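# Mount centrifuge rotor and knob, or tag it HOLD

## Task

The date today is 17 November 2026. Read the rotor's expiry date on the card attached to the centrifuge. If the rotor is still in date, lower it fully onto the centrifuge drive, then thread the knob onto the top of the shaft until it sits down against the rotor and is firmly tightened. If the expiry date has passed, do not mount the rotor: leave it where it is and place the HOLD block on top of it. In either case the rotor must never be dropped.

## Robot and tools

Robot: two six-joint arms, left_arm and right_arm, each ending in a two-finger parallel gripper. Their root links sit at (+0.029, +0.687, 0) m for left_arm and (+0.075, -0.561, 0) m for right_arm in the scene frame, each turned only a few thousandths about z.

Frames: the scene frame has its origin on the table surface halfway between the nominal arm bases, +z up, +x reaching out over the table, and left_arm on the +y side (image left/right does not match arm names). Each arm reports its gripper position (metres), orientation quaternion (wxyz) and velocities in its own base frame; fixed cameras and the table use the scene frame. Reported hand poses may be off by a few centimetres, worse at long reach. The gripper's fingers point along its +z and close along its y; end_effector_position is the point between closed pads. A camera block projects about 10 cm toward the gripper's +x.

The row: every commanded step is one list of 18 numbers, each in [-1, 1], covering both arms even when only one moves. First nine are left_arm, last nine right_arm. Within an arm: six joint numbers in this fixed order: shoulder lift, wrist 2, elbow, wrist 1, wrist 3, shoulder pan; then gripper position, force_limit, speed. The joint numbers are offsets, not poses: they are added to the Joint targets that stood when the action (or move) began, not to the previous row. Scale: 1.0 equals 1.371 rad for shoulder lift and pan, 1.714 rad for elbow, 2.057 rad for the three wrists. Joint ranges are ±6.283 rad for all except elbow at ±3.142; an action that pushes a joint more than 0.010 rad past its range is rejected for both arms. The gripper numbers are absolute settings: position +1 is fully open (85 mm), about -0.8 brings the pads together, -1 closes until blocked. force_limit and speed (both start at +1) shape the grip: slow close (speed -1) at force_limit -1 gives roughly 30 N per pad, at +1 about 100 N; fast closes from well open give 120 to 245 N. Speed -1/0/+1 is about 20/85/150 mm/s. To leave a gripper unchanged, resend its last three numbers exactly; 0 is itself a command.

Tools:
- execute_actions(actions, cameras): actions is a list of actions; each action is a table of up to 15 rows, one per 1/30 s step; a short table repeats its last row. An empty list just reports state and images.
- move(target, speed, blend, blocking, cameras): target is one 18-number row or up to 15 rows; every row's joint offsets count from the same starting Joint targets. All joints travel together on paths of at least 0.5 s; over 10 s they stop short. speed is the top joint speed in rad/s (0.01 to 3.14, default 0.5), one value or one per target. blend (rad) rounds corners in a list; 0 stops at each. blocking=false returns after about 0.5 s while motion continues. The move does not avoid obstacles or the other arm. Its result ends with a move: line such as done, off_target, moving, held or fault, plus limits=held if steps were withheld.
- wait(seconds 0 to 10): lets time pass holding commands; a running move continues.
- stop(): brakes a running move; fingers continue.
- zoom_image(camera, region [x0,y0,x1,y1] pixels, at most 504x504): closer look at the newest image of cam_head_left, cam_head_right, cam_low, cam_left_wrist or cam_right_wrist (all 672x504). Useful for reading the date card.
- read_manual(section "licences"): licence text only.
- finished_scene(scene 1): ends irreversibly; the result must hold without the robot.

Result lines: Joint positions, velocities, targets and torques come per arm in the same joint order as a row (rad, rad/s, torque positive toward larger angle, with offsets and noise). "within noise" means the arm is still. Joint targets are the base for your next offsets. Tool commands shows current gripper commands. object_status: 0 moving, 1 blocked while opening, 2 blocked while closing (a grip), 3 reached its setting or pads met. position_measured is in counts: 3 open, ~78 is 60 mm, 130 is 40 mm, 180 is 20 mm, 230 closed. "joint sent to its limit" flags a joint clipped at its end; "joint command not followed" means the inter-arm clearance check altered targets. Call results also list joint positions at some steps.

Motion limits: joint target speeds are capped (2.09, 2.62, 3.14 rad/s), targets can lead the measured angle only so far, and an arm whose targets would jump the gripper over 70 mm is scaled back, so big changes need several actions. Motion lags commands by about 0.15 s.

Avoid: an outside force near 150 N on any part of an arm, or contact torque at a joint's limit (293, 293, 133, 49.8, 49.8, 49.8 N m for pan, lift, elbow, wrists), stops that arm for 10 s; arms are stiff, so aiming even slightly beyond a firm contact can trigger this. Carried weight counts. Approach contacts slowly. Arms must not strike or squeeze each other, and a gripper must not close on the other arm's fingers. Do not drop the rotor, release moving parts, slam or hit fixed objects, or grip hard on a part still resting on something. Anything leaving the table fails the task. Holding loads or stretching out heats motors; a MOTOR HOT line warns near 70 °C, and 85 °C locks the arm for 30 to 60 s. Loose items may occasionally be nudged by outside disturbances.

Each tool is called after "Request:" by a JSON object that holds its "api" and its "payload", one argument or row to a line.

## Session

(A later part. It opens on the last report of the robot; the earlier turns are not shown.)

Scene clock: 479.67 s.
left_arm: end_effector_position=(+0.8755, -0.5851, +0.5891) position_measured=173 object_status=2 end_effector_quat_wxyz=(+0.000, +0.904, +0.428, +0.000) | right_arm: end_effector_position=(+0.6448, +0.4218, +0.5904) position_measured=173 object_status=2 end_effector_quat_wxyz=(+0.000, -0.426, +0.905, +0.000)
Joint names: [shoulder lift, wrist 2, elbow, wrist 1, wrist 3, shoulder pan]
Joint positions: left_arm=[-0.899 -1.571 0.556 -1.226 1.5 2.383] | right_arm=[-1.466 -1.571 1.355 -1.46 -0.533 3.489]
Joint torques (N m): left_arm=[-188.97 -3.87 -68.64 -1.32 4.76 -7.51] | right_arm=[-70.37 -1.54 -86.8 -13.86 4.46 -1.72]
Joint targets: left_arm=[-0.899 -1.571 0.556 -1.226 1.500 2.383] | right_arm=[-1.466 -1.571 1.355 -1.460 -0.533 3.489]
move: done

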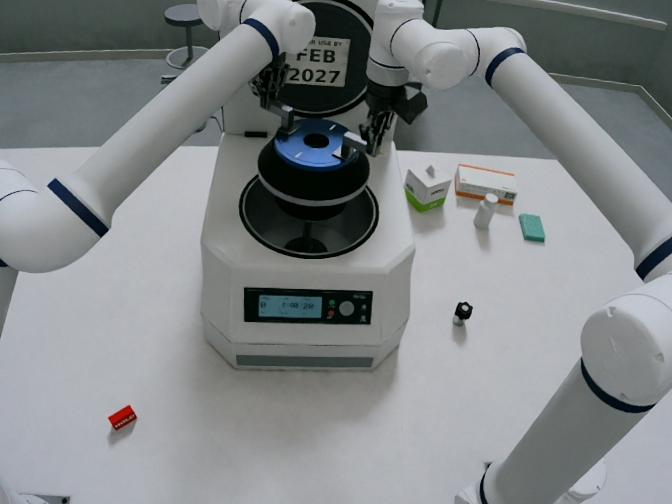

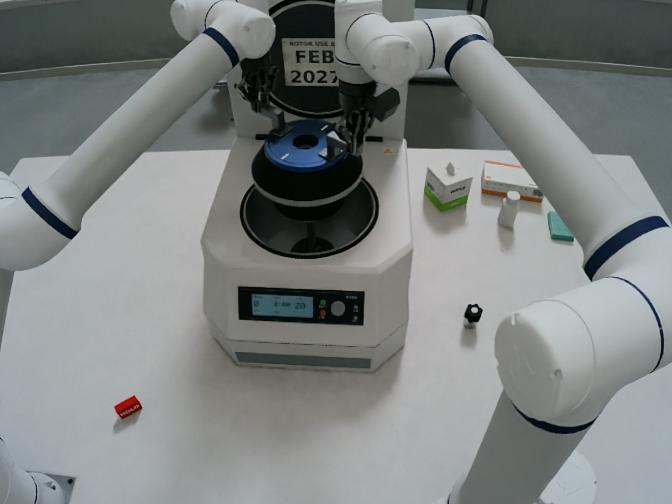

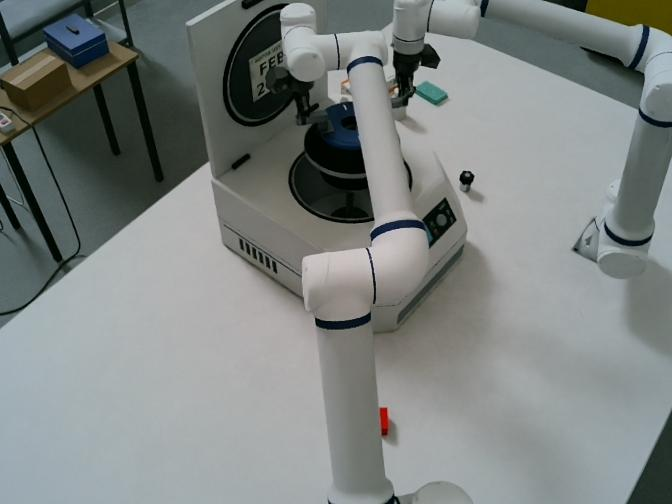

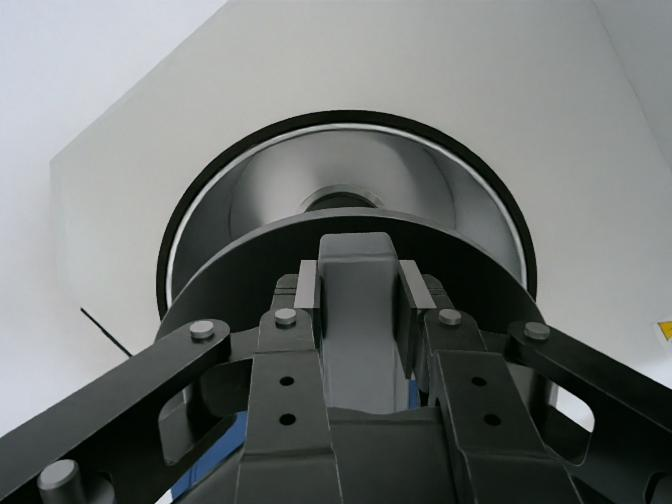

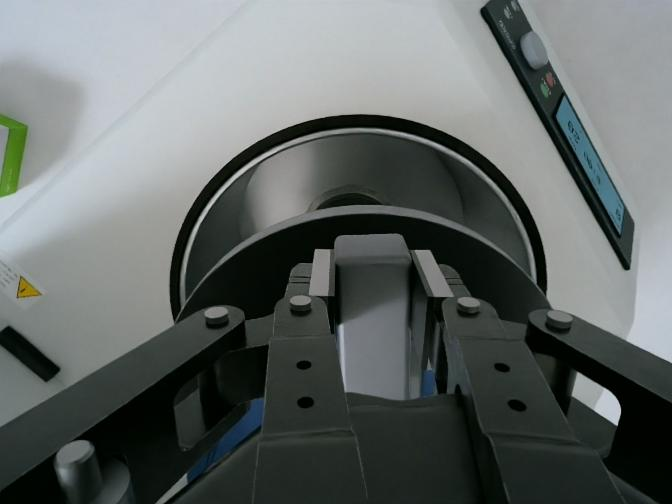

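Request:
{"api": "move", "payload": {
  "target": [-0.0253,0,0.0764,-0.0468,-0.0035,-0.0001,-1,0.4,-1,-0.0031,0,0.0439,-0.0345,-0.0039,-0.0007,-1,0.4,-1],
  "speed": 0.1
}}

Request:
{"api": "zoom_image", "payload": {
  "camera": "cam_low",
  "region": [280, 70, 440, 230]
}}

Request:
{"api": "zoom_image", "payload": {
  "camera": "cam_head_left",
  "region": [290, 130, 350, 230]
}}

Request:
{"api": "zoom_image", "payload": {
  "camera": "cam_head_right",
  "region": [270, 130, 330, 230]
}}

Scene clock: 513.70 s.
left_arm: end_effector_position=(+0.8749, -0.5845, +0.5496) position_measured=173 object_status=2 end_effector_quat_wxyz=(+0.000, +0.902, +0.431, +0.000) | right_arm: end_effector_position=(+0.6458, +0.4214, +0.5503) position_measured=173 object_status=2 end_effector_quat_wxyz=(+0.000, -0.429, +0.903, +0.000)
Joint names: [shoulder lift, wrist 2, elbow, wrist 1, wrist 3, shoulder pan]
Joint positions: left_arm=[-0.934 -1.571 0.686 -1.322 1.493 2.383] | right_arm=[-1.47 -1.571 1.43 -1.531 -0.541 3.488]
Joint torques (N m): left_arm=[-238.33 -5.32 -54.44 -8.33 0.28 -25.59] | right_arm=[-91.32 -1.74 -76.06 -21.54 -0.06 -25.21]
Joint targets: left_arm=[-0.934 -1.571 0.687 -1.322 1.493 2.383] | right_arm=[-1.470 -1.571 1.430 -1.531 -0.541 3.488]
move: done

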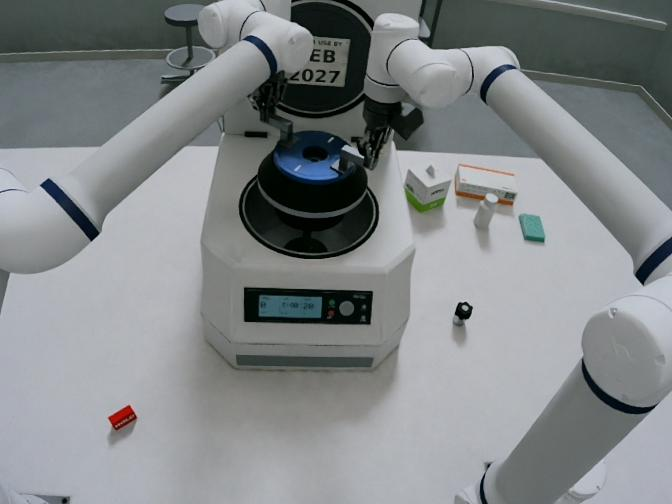

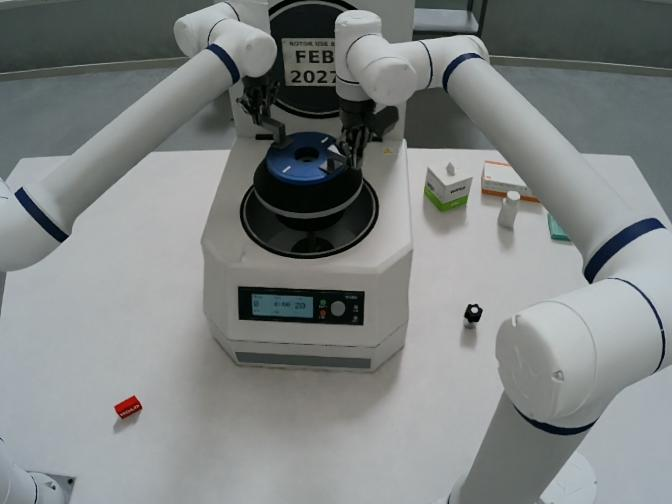

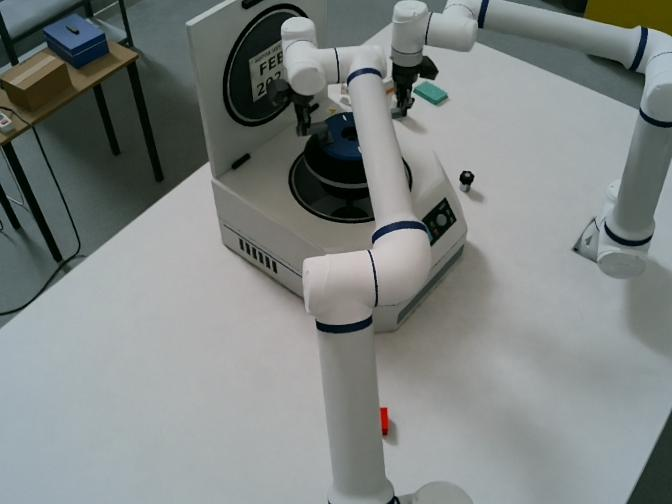

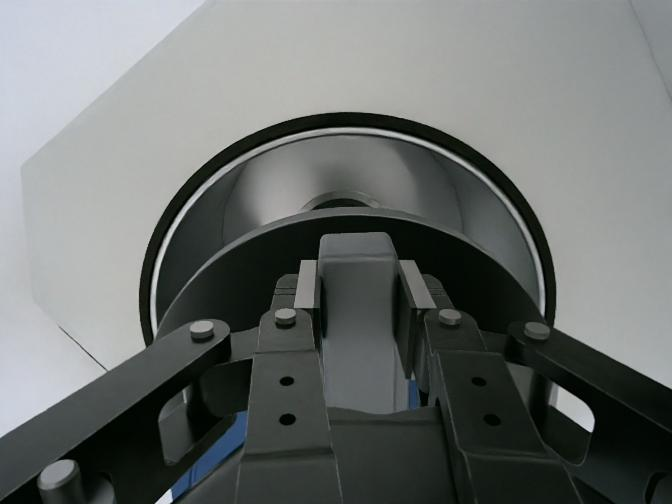

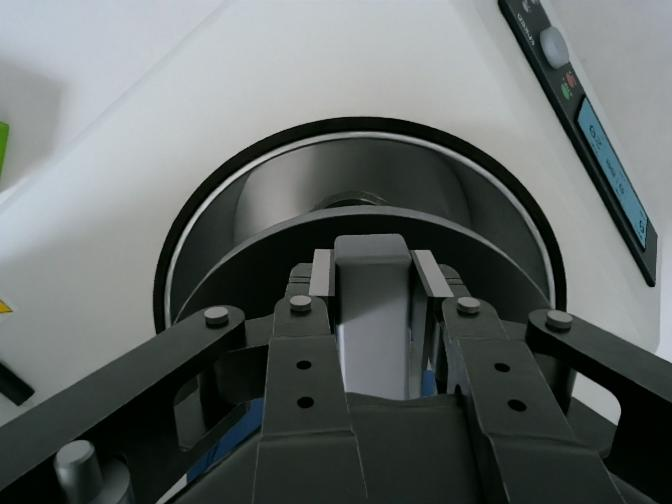

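Scaled by 3.150 from the camera's 672x504 image, which has a finer 960x720 frame.

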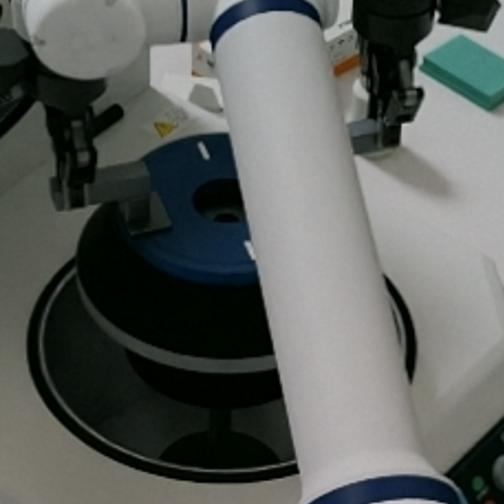

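Scaled by 5.040 from the camera's 672x504 image, which has a finer 960x720 frame.

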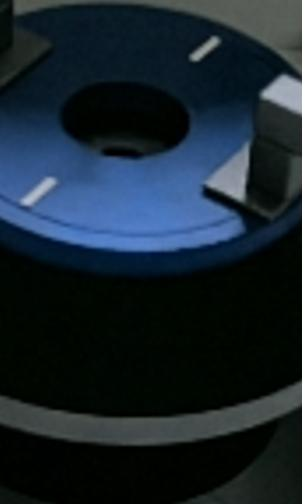

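Scaled by 5.040 from the camera's 672x504 image, which has a finer 960x720 frame.

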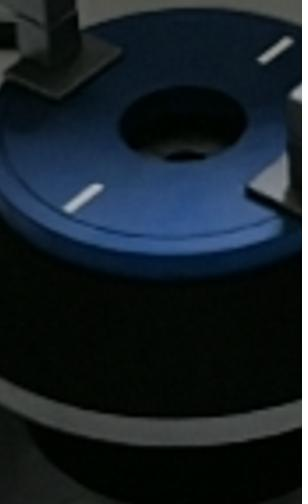

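Request:
{"api": "move", "payload": {
  "target": [-0.0081,0,0.0318,-0.0211,0,0,-1,0.4,-1,-0.0007,0,0.0208,-0.0169,0,0,-1,0.4,-1],
  "speed": 0.03,
  "cameras": ["cam_head_left","cam_head_right","cam_low"]
}}

Request:
{"api": "zoom_image", "payload": {
  "camera": "cam_low",
  "region": [330, 120, 370, 160]
}}

Request:
{"api": "zoom_image", "payload": {
  "camera": "cam_head_left",
  "region": [290, 140, 340, 180]
}}

Request:
{"api": "zoom_image", "payload": {
  "camera": "cam_head_right",
  "region": [280, 140, 330, 180]
}}

Scene clock: 530.30 s.
left_arm: end_effector_position=(+0.8749, -0.5845, +0.5295) position_measured=173 object_status=2 end_effector_quat_wxyz=(+0.000, +0.902, +0.431, +0.000) | right_arm: end_effector_position=(+0.6457, +0.4214, +0.5306) position_measured=173 object_status=2 end_effector_quat_wxyz=(+0.000, -0.429, +0.903, +0.000)
Joint names: [shoulder lift, wrist 2, elbow, wrist 1, wrist 3, shoulder pan]
Joint positions: left_arm=[-0.945 -1.571 0.741 -1.366 1.493 2.383] | right_arm=[-1.471 -1.571 1.465 -1.566 -0.541 3.488]
Joint torques (N m): left_arm=[-236.71 -5.95 -52.92 -8.15 0.48 -10.97] | right_arm=[-93.42 -1.65 -75.53 -21.96 -0.37 -21.36]
Joint targets: left_arm=[-0.945 -1.571 0.741 -1.366 1.493 2.383] | right_arm=[-1.471 -1.571 1.466 -1.566 -0.541 3.488]
move: done
Images, in order (width x height): cam_head_left 672x504, cam_head_right 672x504, cam_low 672x504.

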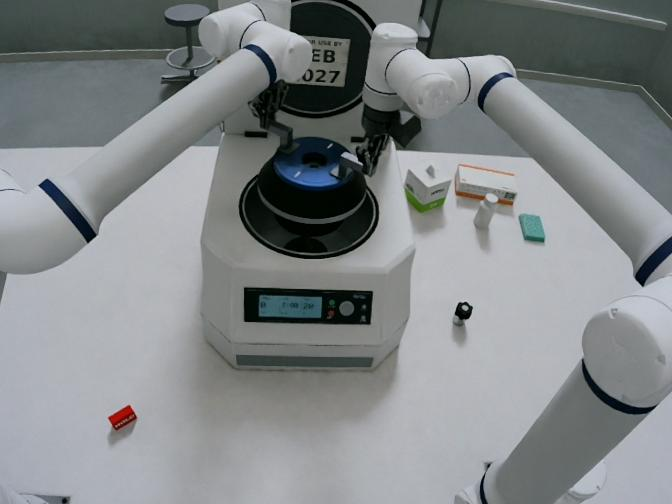

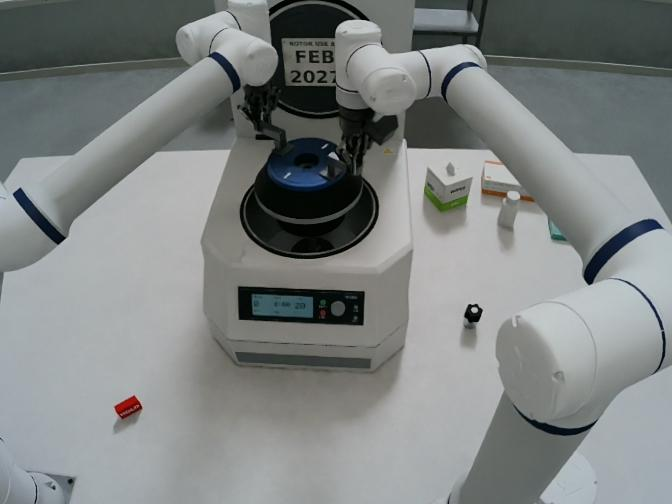

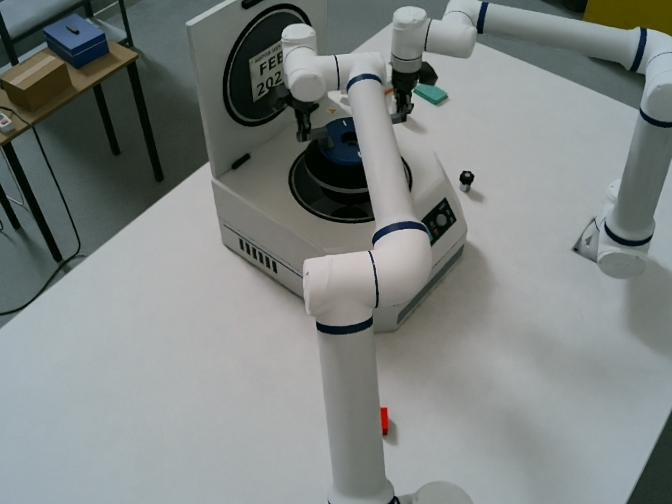

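Scaled by 12.600 from the camera's 672x504 image, which has a finer 960x720 frame.

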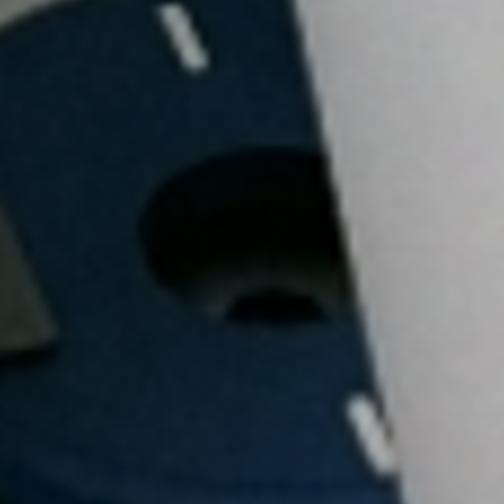

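Scaled by 10.080 from the camera's 672x504 image, which has a finer 960x720 frame.

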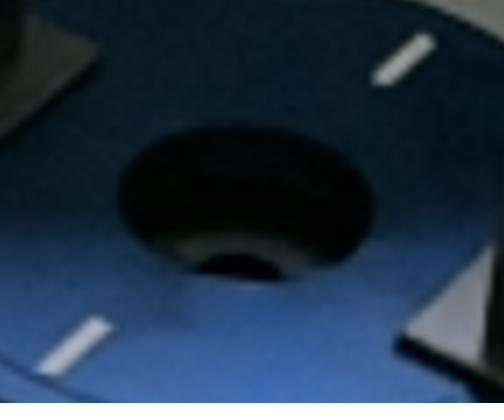

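Scaled by 10.080 from the camera's 672x504 image, which has a finer 960x720 frame.

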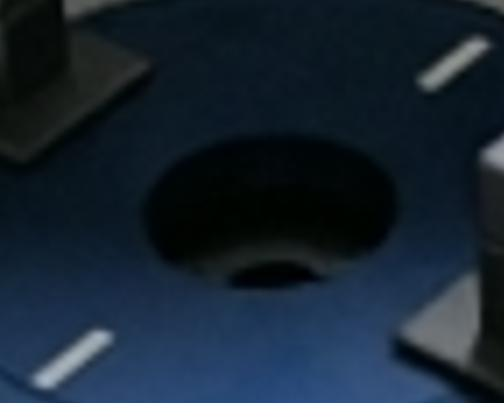

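Request:
{"api": "move", "payload": {
  "target": [-0.0031,0,0.0145,-0.01,0,0,-1,0.4,-1,0.0001,0,0.0101,-0.0085,0,0,-1,0.4,-1],
  "speed": 0.03,
  "cameras": ["cam_head_left","cam_head_right","cam_left_wrist","cam_right_wrist"]
}}

Request:
{"api": "zoom_image", "payload": {
  "camera": "cam_head_left",
  "region": [290, 140, 340, 180]
}}

Request:
{"api": "zoom_image", "payload": {
  "camera": "cam_head_right",
  "region": [280, 140, 330, 180]
}}

Scene clock: 538.47 s.
left_arm: end_effector_position=(+0.8750, -0.5845, +0.5195) position_measured=173 object_status=2 end_effector_quat_wxyz=(+0.000, +0.902, +0.431, +0.000) | right_arm: end_effector_position=(+0.6457, +0.4214, +0.5206) position_measured=173 object_status=2 end_effector_quat_wxyz=(+0.000, -0.429, +0.903, +0.000)
Joint names: [shoulder lift, wrist 2, elbow, wrist 1, wrist 3, shoulder pan]
Joint positions: left_arm=[-0.949 -1.571 0.766 -1.386 1.493 2.383] | right_arm=[-1.471 -1.571 1.483 -1.583 -0.541 3.488]
Joint torques (N m): left_arm=[-236.11 -2.1 -52.16 -8.73 0.86 -11.08] | right_arm=[-72.8 -1.83 -78.78 -22.51 -0.29 -15.56]
Joint targets: left_arm=[-0.949 -1.571 0.766 -1.386 1.493 2.383] | right_arm=[-1.471 -1.571 1.483 -1.583 -0.541 3.488]
move: done
Images, in order (width x height): cam_head_left 672x504, cam_head_right 672x504, cam_left_wrist 672x504, cam_right_wrist 672x504.

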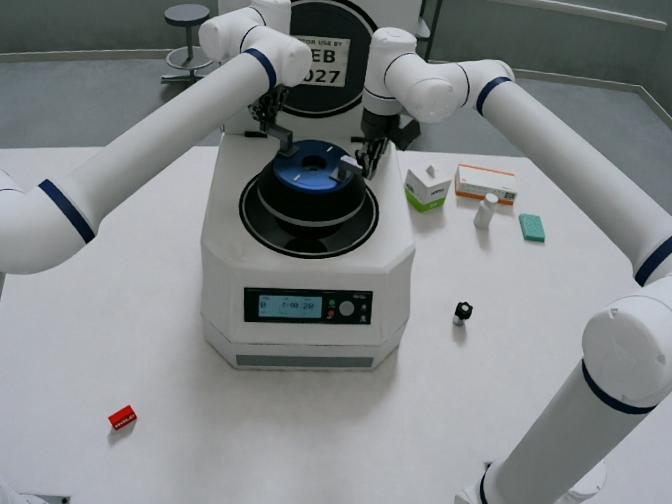

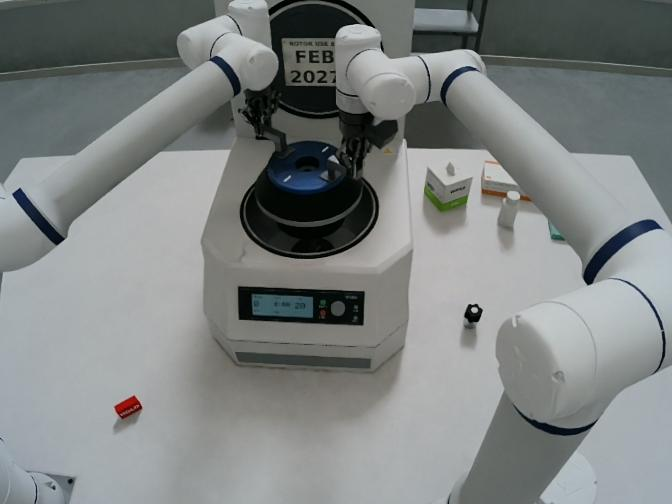

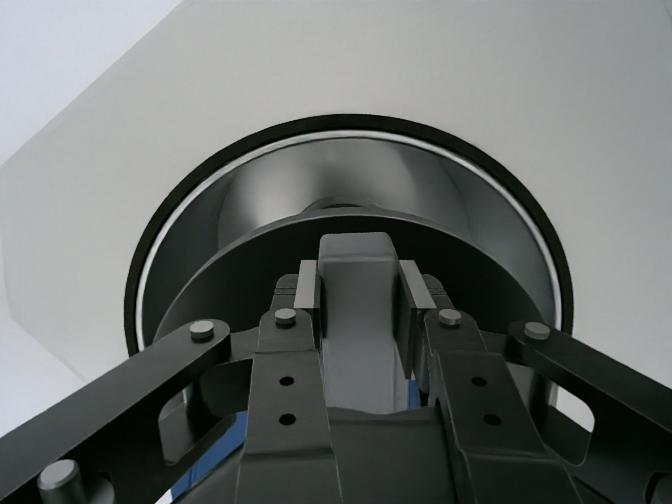

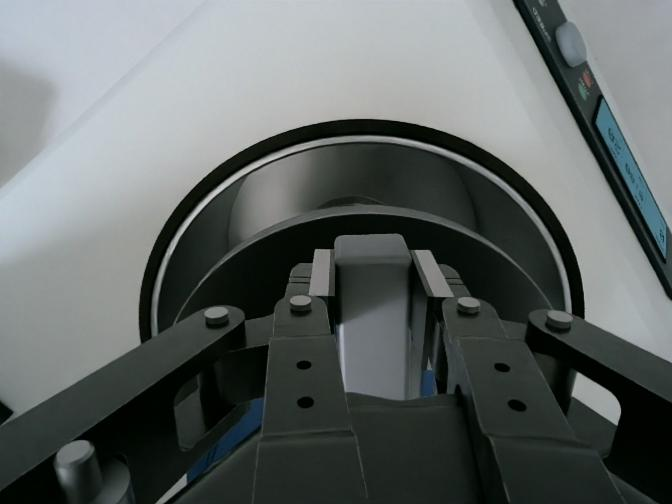

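Scaled by 10.080 from the camera's 672x504 image, which has a finer 960x720 frame.

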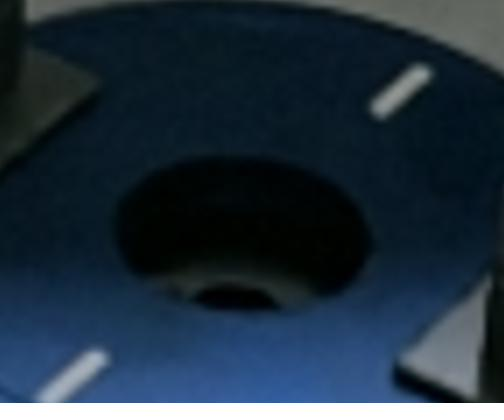

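Scaled by 10.080 from the camera's 672x504 image, which has a finer 960x720 frame.

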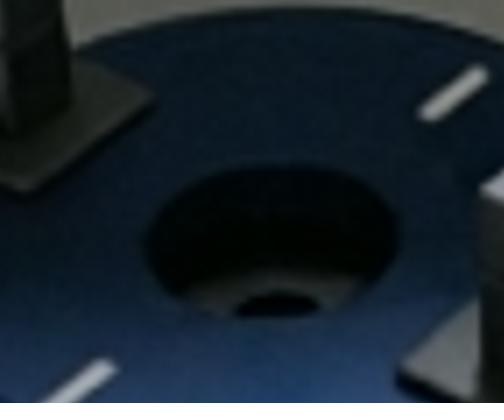

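Request:
{"api": "move", "payload": {
  "target": [-0.0056,0,0.028,-0.0196,0,0,-1,0.4,-1,0.0007,0,0.02,-0.017,0,0,-1,0.4,-1],
  "speed": 0.03,
  "cameras": ["cam_head_left","cam_head_right","cam_low"]
}}

Request:
{"api": "zoom_image", "payload": {
  "camera": "cam_head_left",
  "region": [290, 140, 340, 180]
}}

Request:
{"api": "zoom_image", "payload": {
  "camera": "cam_head_right",
  "region": [280, 140, 330, 180]
}}

Scene clock: 552.30 s.
left_arm: end_effector_position=(+0.8749, -0.5845, +0.4995) position_measured=173 object_status=2 end_effector_quat_wxyz=(+0.000, +0.902, +0.431, +0.000) | right_arm: end_effector_position=(+0.6456, +0.4214, +0.5004) position_measured=173 object_status=2 end_effector_quat_wxyz=(+0.000, -0.429, +0.903, +0.000)
Joint names: [shoulder lift, wrist 2, elbow, wrist 1, wrist 3, shoulder pan]
Joint positions: left_arm=[-0.957 -1.571 0.814 -1.426 1.493 2.383] | right_arm=[-1.47 -1.571 1.517 -1.618 -0.541 3.488]
Joint torques (N m): left_arm=[-235.57 -3.16 -55.31 -8.11 0.56 -12.89] | right_arm=[-74.18 -1.81 -74.42 -20.9 -0.21 -8.5]
Joint targets: left_arm=[-0.957 -1.571 0.814 -1.427 1.493 2.383] | right_arm=[-1.470 -1.571 1.517 -1.618 -0.541 3.488]
move: done
Images, in order (width x height): cam_head_left 672x504, cam_head_right 672x504, cam_low 672x504.

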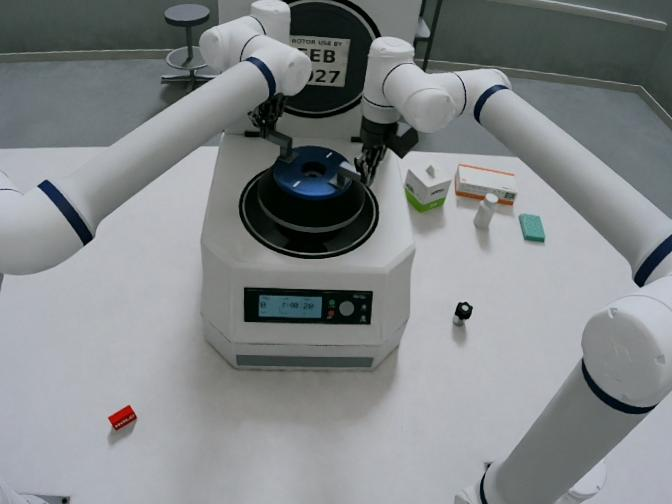

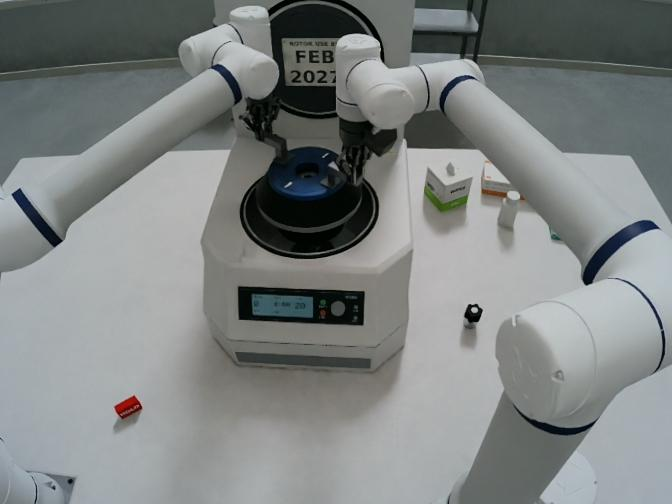

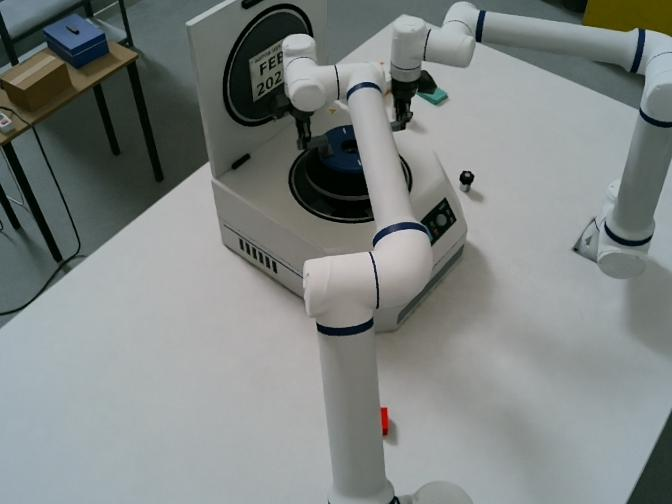

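Scaled by 10.080 from the camera's 672x504 image, which has a finer 960x720 frame.

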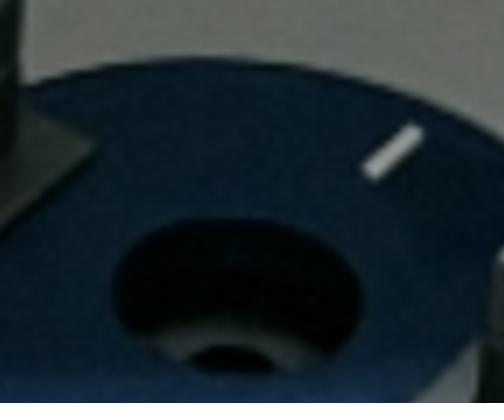

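Scaled by 10.080 from the camera's 672x504 image, which has a finer 960x720 frame.

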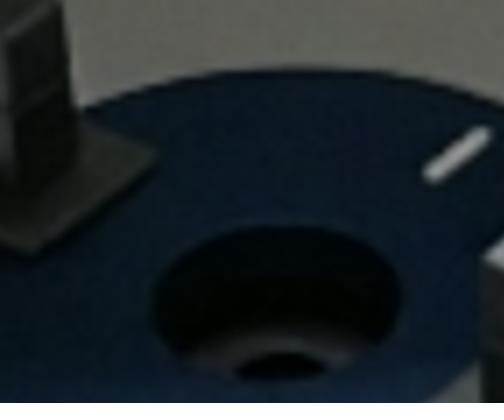

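Request:
{"api": "move", "payload": {
  "target": [
    [-0.004,0,0.0258,-0.0188,0,0,-1,0.4,-1,0.0015,0,0.0191,-0.017,0,0,-1,0.4,-1]
  ],
  "speed": 0.03,
  "cameras": ["cam_head_left","cam_head_right"]
}}

Request:
{"api": "zoom_image", "payload": {
  "camera": "cam_head_left",
  "region": [290, 150, 340, 200]
}}

Request:
{"api": "zoom_image", "payload": {
  "camera": "cam_head_right",
  "region": [280, 150, 330, 200]
}}

Scene clock: 570.17 s.
left_arm: end_effector_position=(+0.8749, -0.5844, +0.4795) position_measured=173 object_status=2 end_effector_quat_wxyz=(+0.000, +0.902, +0.431, +0.000) | right_arm: end_effector_position=(+0.6456, +0.4214, +0.4805) position_measured=173 object_status=2 end_effector_quat_wxyz=(+0.000, -0.429, +0.903, +0.000)
Joint names: [shoulder lift, wrist 2, elbow, wrist 1, wrist 3, shoulder pan]
Joint positions: left_arm=[-0.962 -1.571 0.858 -1.465 1.493 2.383] | right_arm=[-1.468 -1.571 1.55 -1.653 -0.541 3.488]
Joint torques (N m): left_arm=[-151.37 -8.87 -19.84 -0.55 0.45 -40.95] | right_arm=[-110.71 -8.71 -86.07 -11.39 -0.15 -10.4]
Joint targets: left_arm=[-0.962 -1.571 0.858 -1.465 1.493 2.383] | right_arm=[-1.468 -1.571 1.550 -1.653 -0.541 3.488]
move: done
Images, in order (width x height): cam_head_left 672x504, cam_head_right 672x504.

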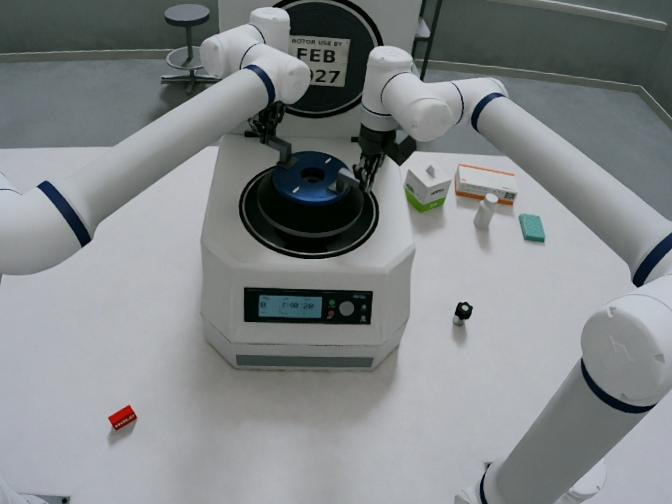

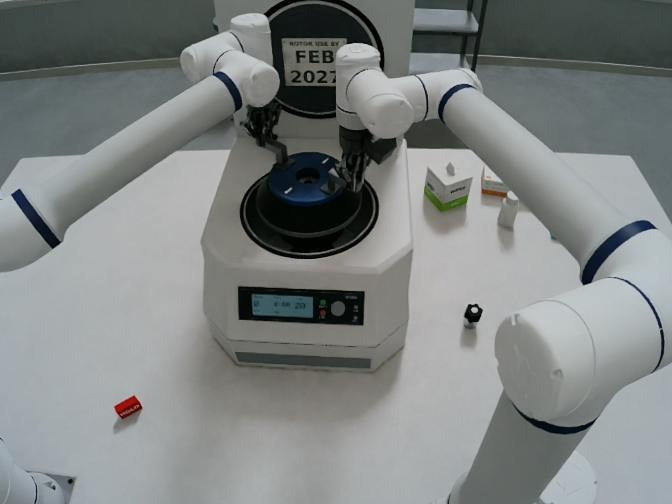

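Scaled by 10.080 from the camera's 672x504 image, which has a finer 960x720 frame.

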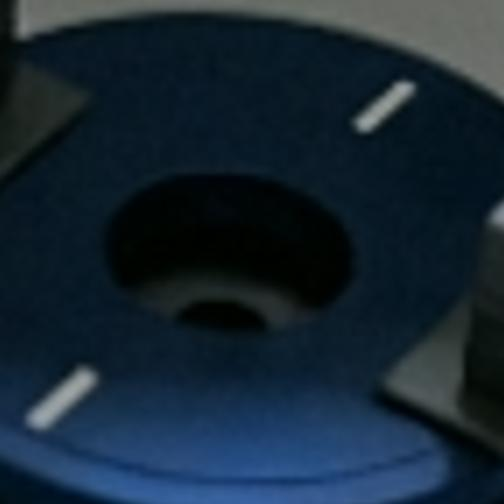

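Scaled by 10.080 from the camera's 672x504 image, which has a finer 960x720 frame.

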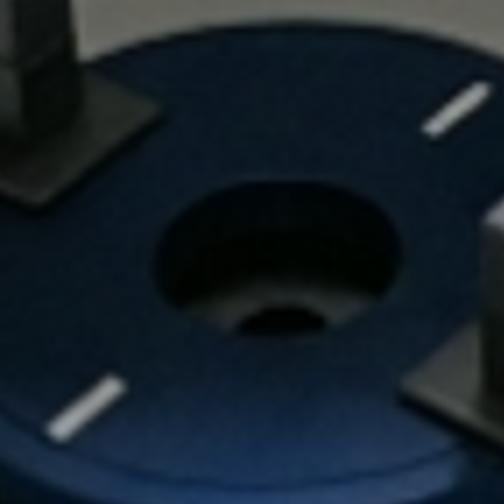

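Request:
{"api": "wait", "payload": {
  "seconds": 0.3
}}

Scene clock: 576.10 s.
left_arm: end_effector_position=(+0.8749, -0.5844, +0.4794) position_measured=173 object_status=2 end_effector_quat_wxyz=(+0.000, +0.902, +0.431, +0.000) | right_arm: end_effector_position=(+0.6456, +0.4214, +0.4803) position_measured=173 object_status=2 end_effector_quat_wxyz=(+0.000, -0.429, +0.903, +0.000)
Joint names: [shoulder lift, wrist 2, elbow, wrist 1, wrist 3, shoulder pan]
Joint positions: left_arm=[-0.962 -1.571 0.858 -1.465 1.493 2.383] | right_arm=[-1.468 -1.571 1.55 -1.653 -0.541 3.488]
Joint torques (N m): left_arm=[-147.27 -10.31 -20.38 -0.07 0.78 -42.45] | right_arm=[-112.72 -8.77 -84.74 -10.99 -0.15 -23.85]
Joint targets: left_arm=[-0.962 -1.571 0.858 -1.465 1.493 2.383] | right_arm=[-1.468 -1.571 1.550 -1.653 -0.541 3.488]
Tool commands: left_gripper/position=-1.0 left_gripper/force_limit=+0.4 left_gripper/speed=-1.0 right_gripper/position=-1.0 right_gripper/force_limit=+0.4 right_gripper/speed=-1.0
wait: 0.30 s; at rest from the start

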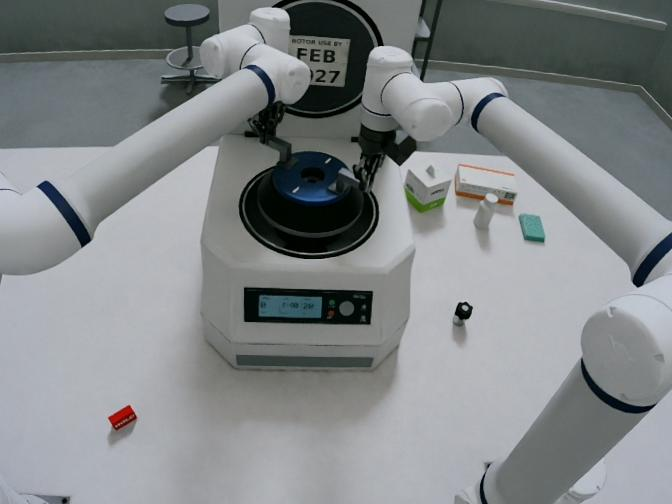

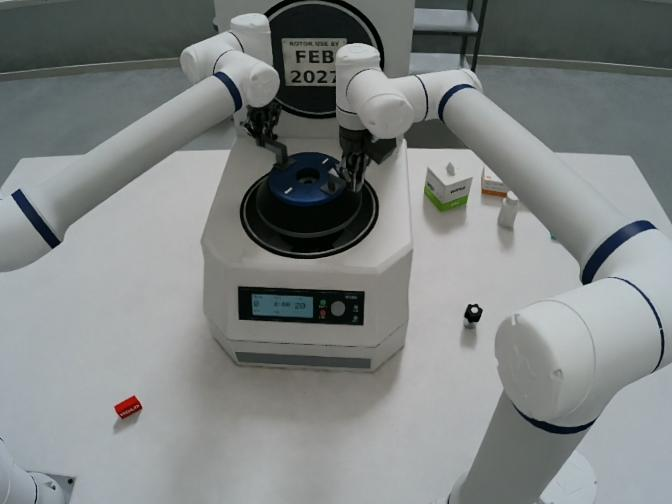

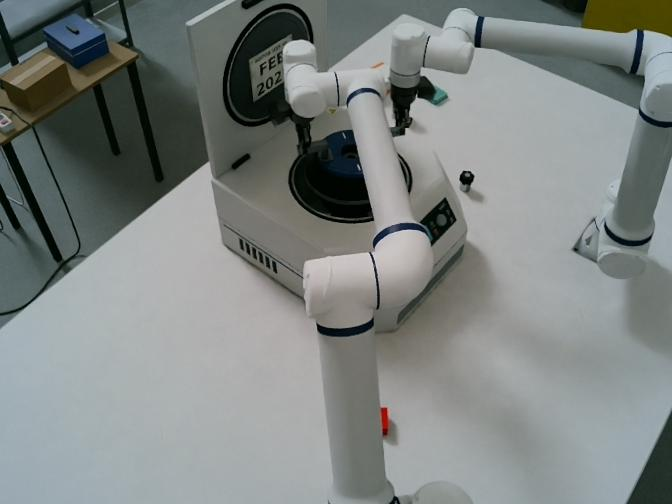

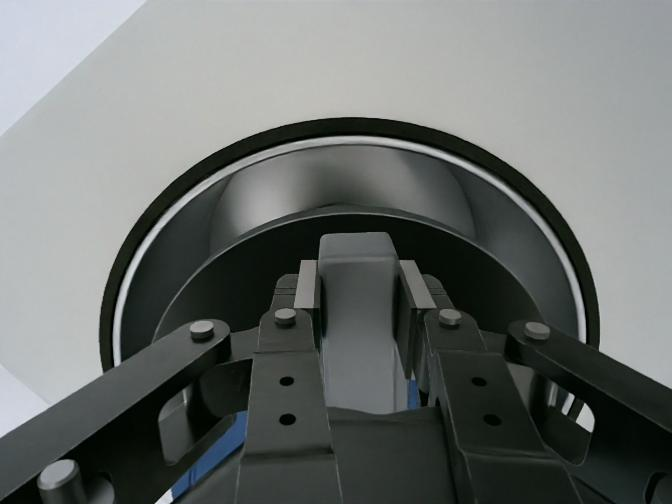

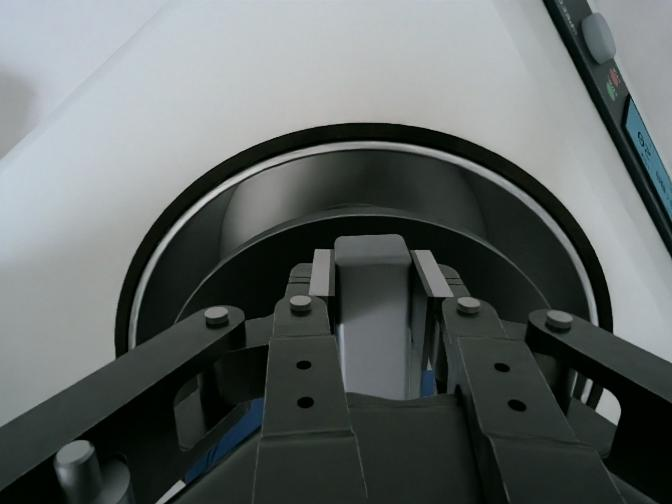

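Request:
{"api": "move", "payload": {
  "target": [-0.0005,0,0.0048,-0.0036,0,0,-1,0.4,-1,0.0005,0,0.0037,-0.0034,0,0,-1,0.4,-1],
  "speed": 0.02,
  "cameras": []
}}

Scene clock: 584.57 s.
left_arm: end_effector_position=(+0.8749, -0.5845, +0.4755) position_measured=173 object_status=2 end_effector_quat_wxyz=(-0.001, +0.902, +0.431, +0.000) | right_arm: end_effector_position=(+0.6457, +0.4214, +0.4765) position_measured=173 object_status=2 end_effector_quat_wxyz=(+0.000, -0.429, +0.903, +0.000)
Joint names: [shoulder lift, wrist 2, elbow, wrist 1, wrist 3, shoulder pan]
Joint positions: left_arm=[-0.963 -1.571 0.866 -1.472 1.493 2.383] | right_arm=[-1.467 -1.571 1.556 -1.66 -0.541 3.488]
Joint torques (N m): left_arm=[-149.25 -9.88 -20.17 -0.61 0.82 -42.27] | right_arm=[-111.08 -8.7 -86.3 -11.74 -0.05 -26.98]
Joint targets: left_arm=[-0.963 -1.571 0.866 -1.473 1.493 2.383] | right_arm=[-1.467 -1.571 1.556 -1.660 -0.541 3.488]
move: done
No camera images: "cameras" was empty.

Request:
{"api": "move", "payload": {
  "target": [-0.0022,0,0.0191,-0.0145,0,0,-1,0.4,-1,0.002,0,0.0148,-0.0136,0,0,-1,0.4,-1],
  "speed": 0.025,
  "cameras": ["cam_head_left","cam_head_right","cam_left_wrist","cam_right_wrist"]
}}

Request:
{"api": "zoom_image", "payload": {
  "camera": "cam_head_left",
  "region": [290, 150, 340, 200]
}}

Request:
{"api": "zoom_image", "payload": {
  "camera": "cam_head_right",
  "region": [280, 150, 330, 200]
}}

Scene clock: 594.27 s.
left_arm: end_effector_position=(+0.8748, -0.5844, +0.4596) position_measured=173 object_status=2 end_effector_quat_wxyz=(+0.000, +0.902, +0.431, +0.000) | right_arm: end_effector_position=(+0.6457, +0.4214, +0.4603) position_measured=173 object_status=2 end_effector_quat_wxyz=(+0.000, -0.429, +0.903, +0.000)
Joint names: [shoulder lift, wrist 2, elbow, wrist 1, wrist 3, shoulder pan]
Joint positions: left_arm=[-0.966 -1.571 0.899 -1.502 1.493 2.383] | right_arm=[-1.465 -1.571 1.581 -1.688 -0.541 3.488]
Joint torques (N m): left_arm=[-155.17 -10.57 -21.75 -0.88 0.95 -40.51] | right_arm=[-107.76 -8.66 -80.16 -9.91 0.12 -25.61]
Joint targets: left_arm=[-0.966 -1.571 0.899 -1.503 1.493 2.383] | right_arm=[-1.465 -1.571 1.582 -1.688 -0.541 3.488]
move: done
Images, in order (width x height): cam_head_left 672x504, cam_head_right 672x504, cam_left_wrist 672x504, cam_right_wrist 672x504.

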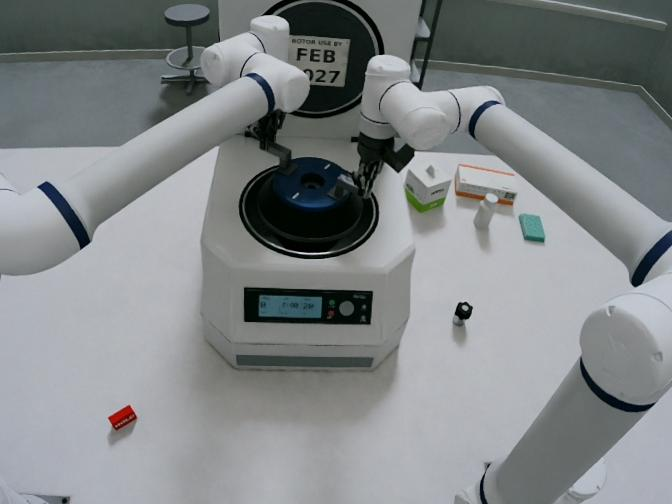

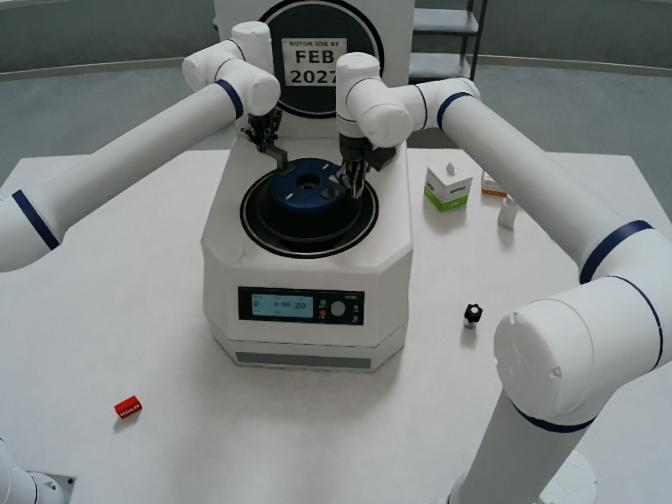

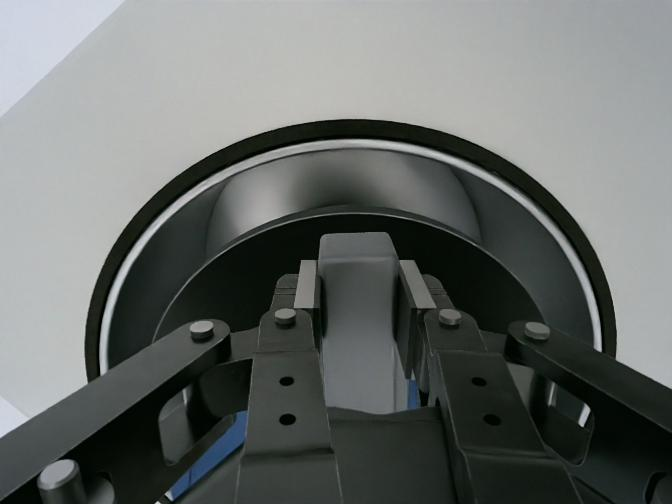

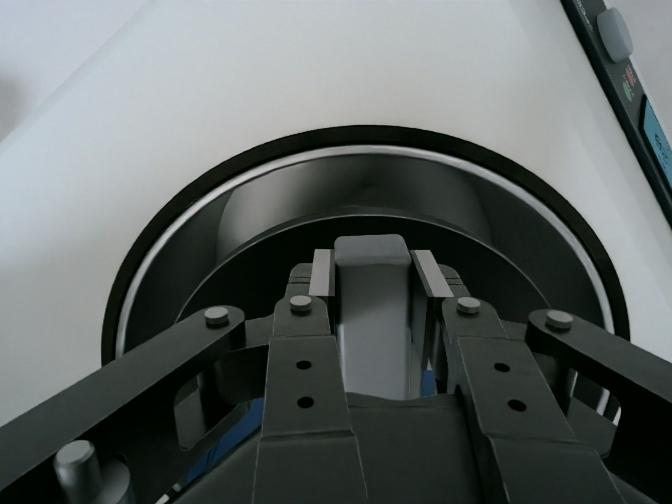

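Scaled by 10.080 from the camera's 672x504 image, which has a finer 960x720 frame.

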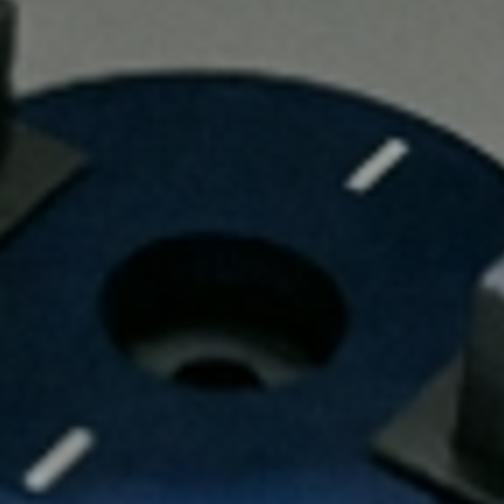

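Scaled by 10.080 from the camera's 672x504 image, which has a finer 960x720 frame.

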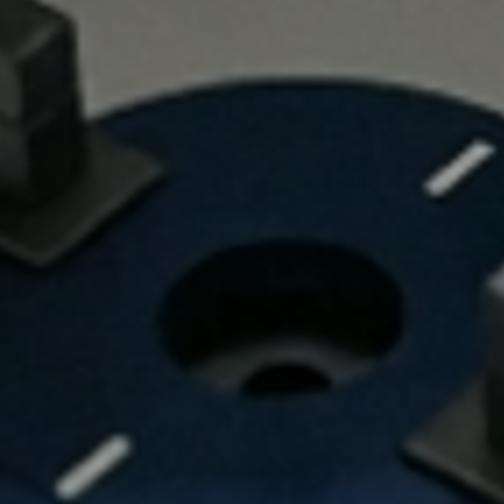

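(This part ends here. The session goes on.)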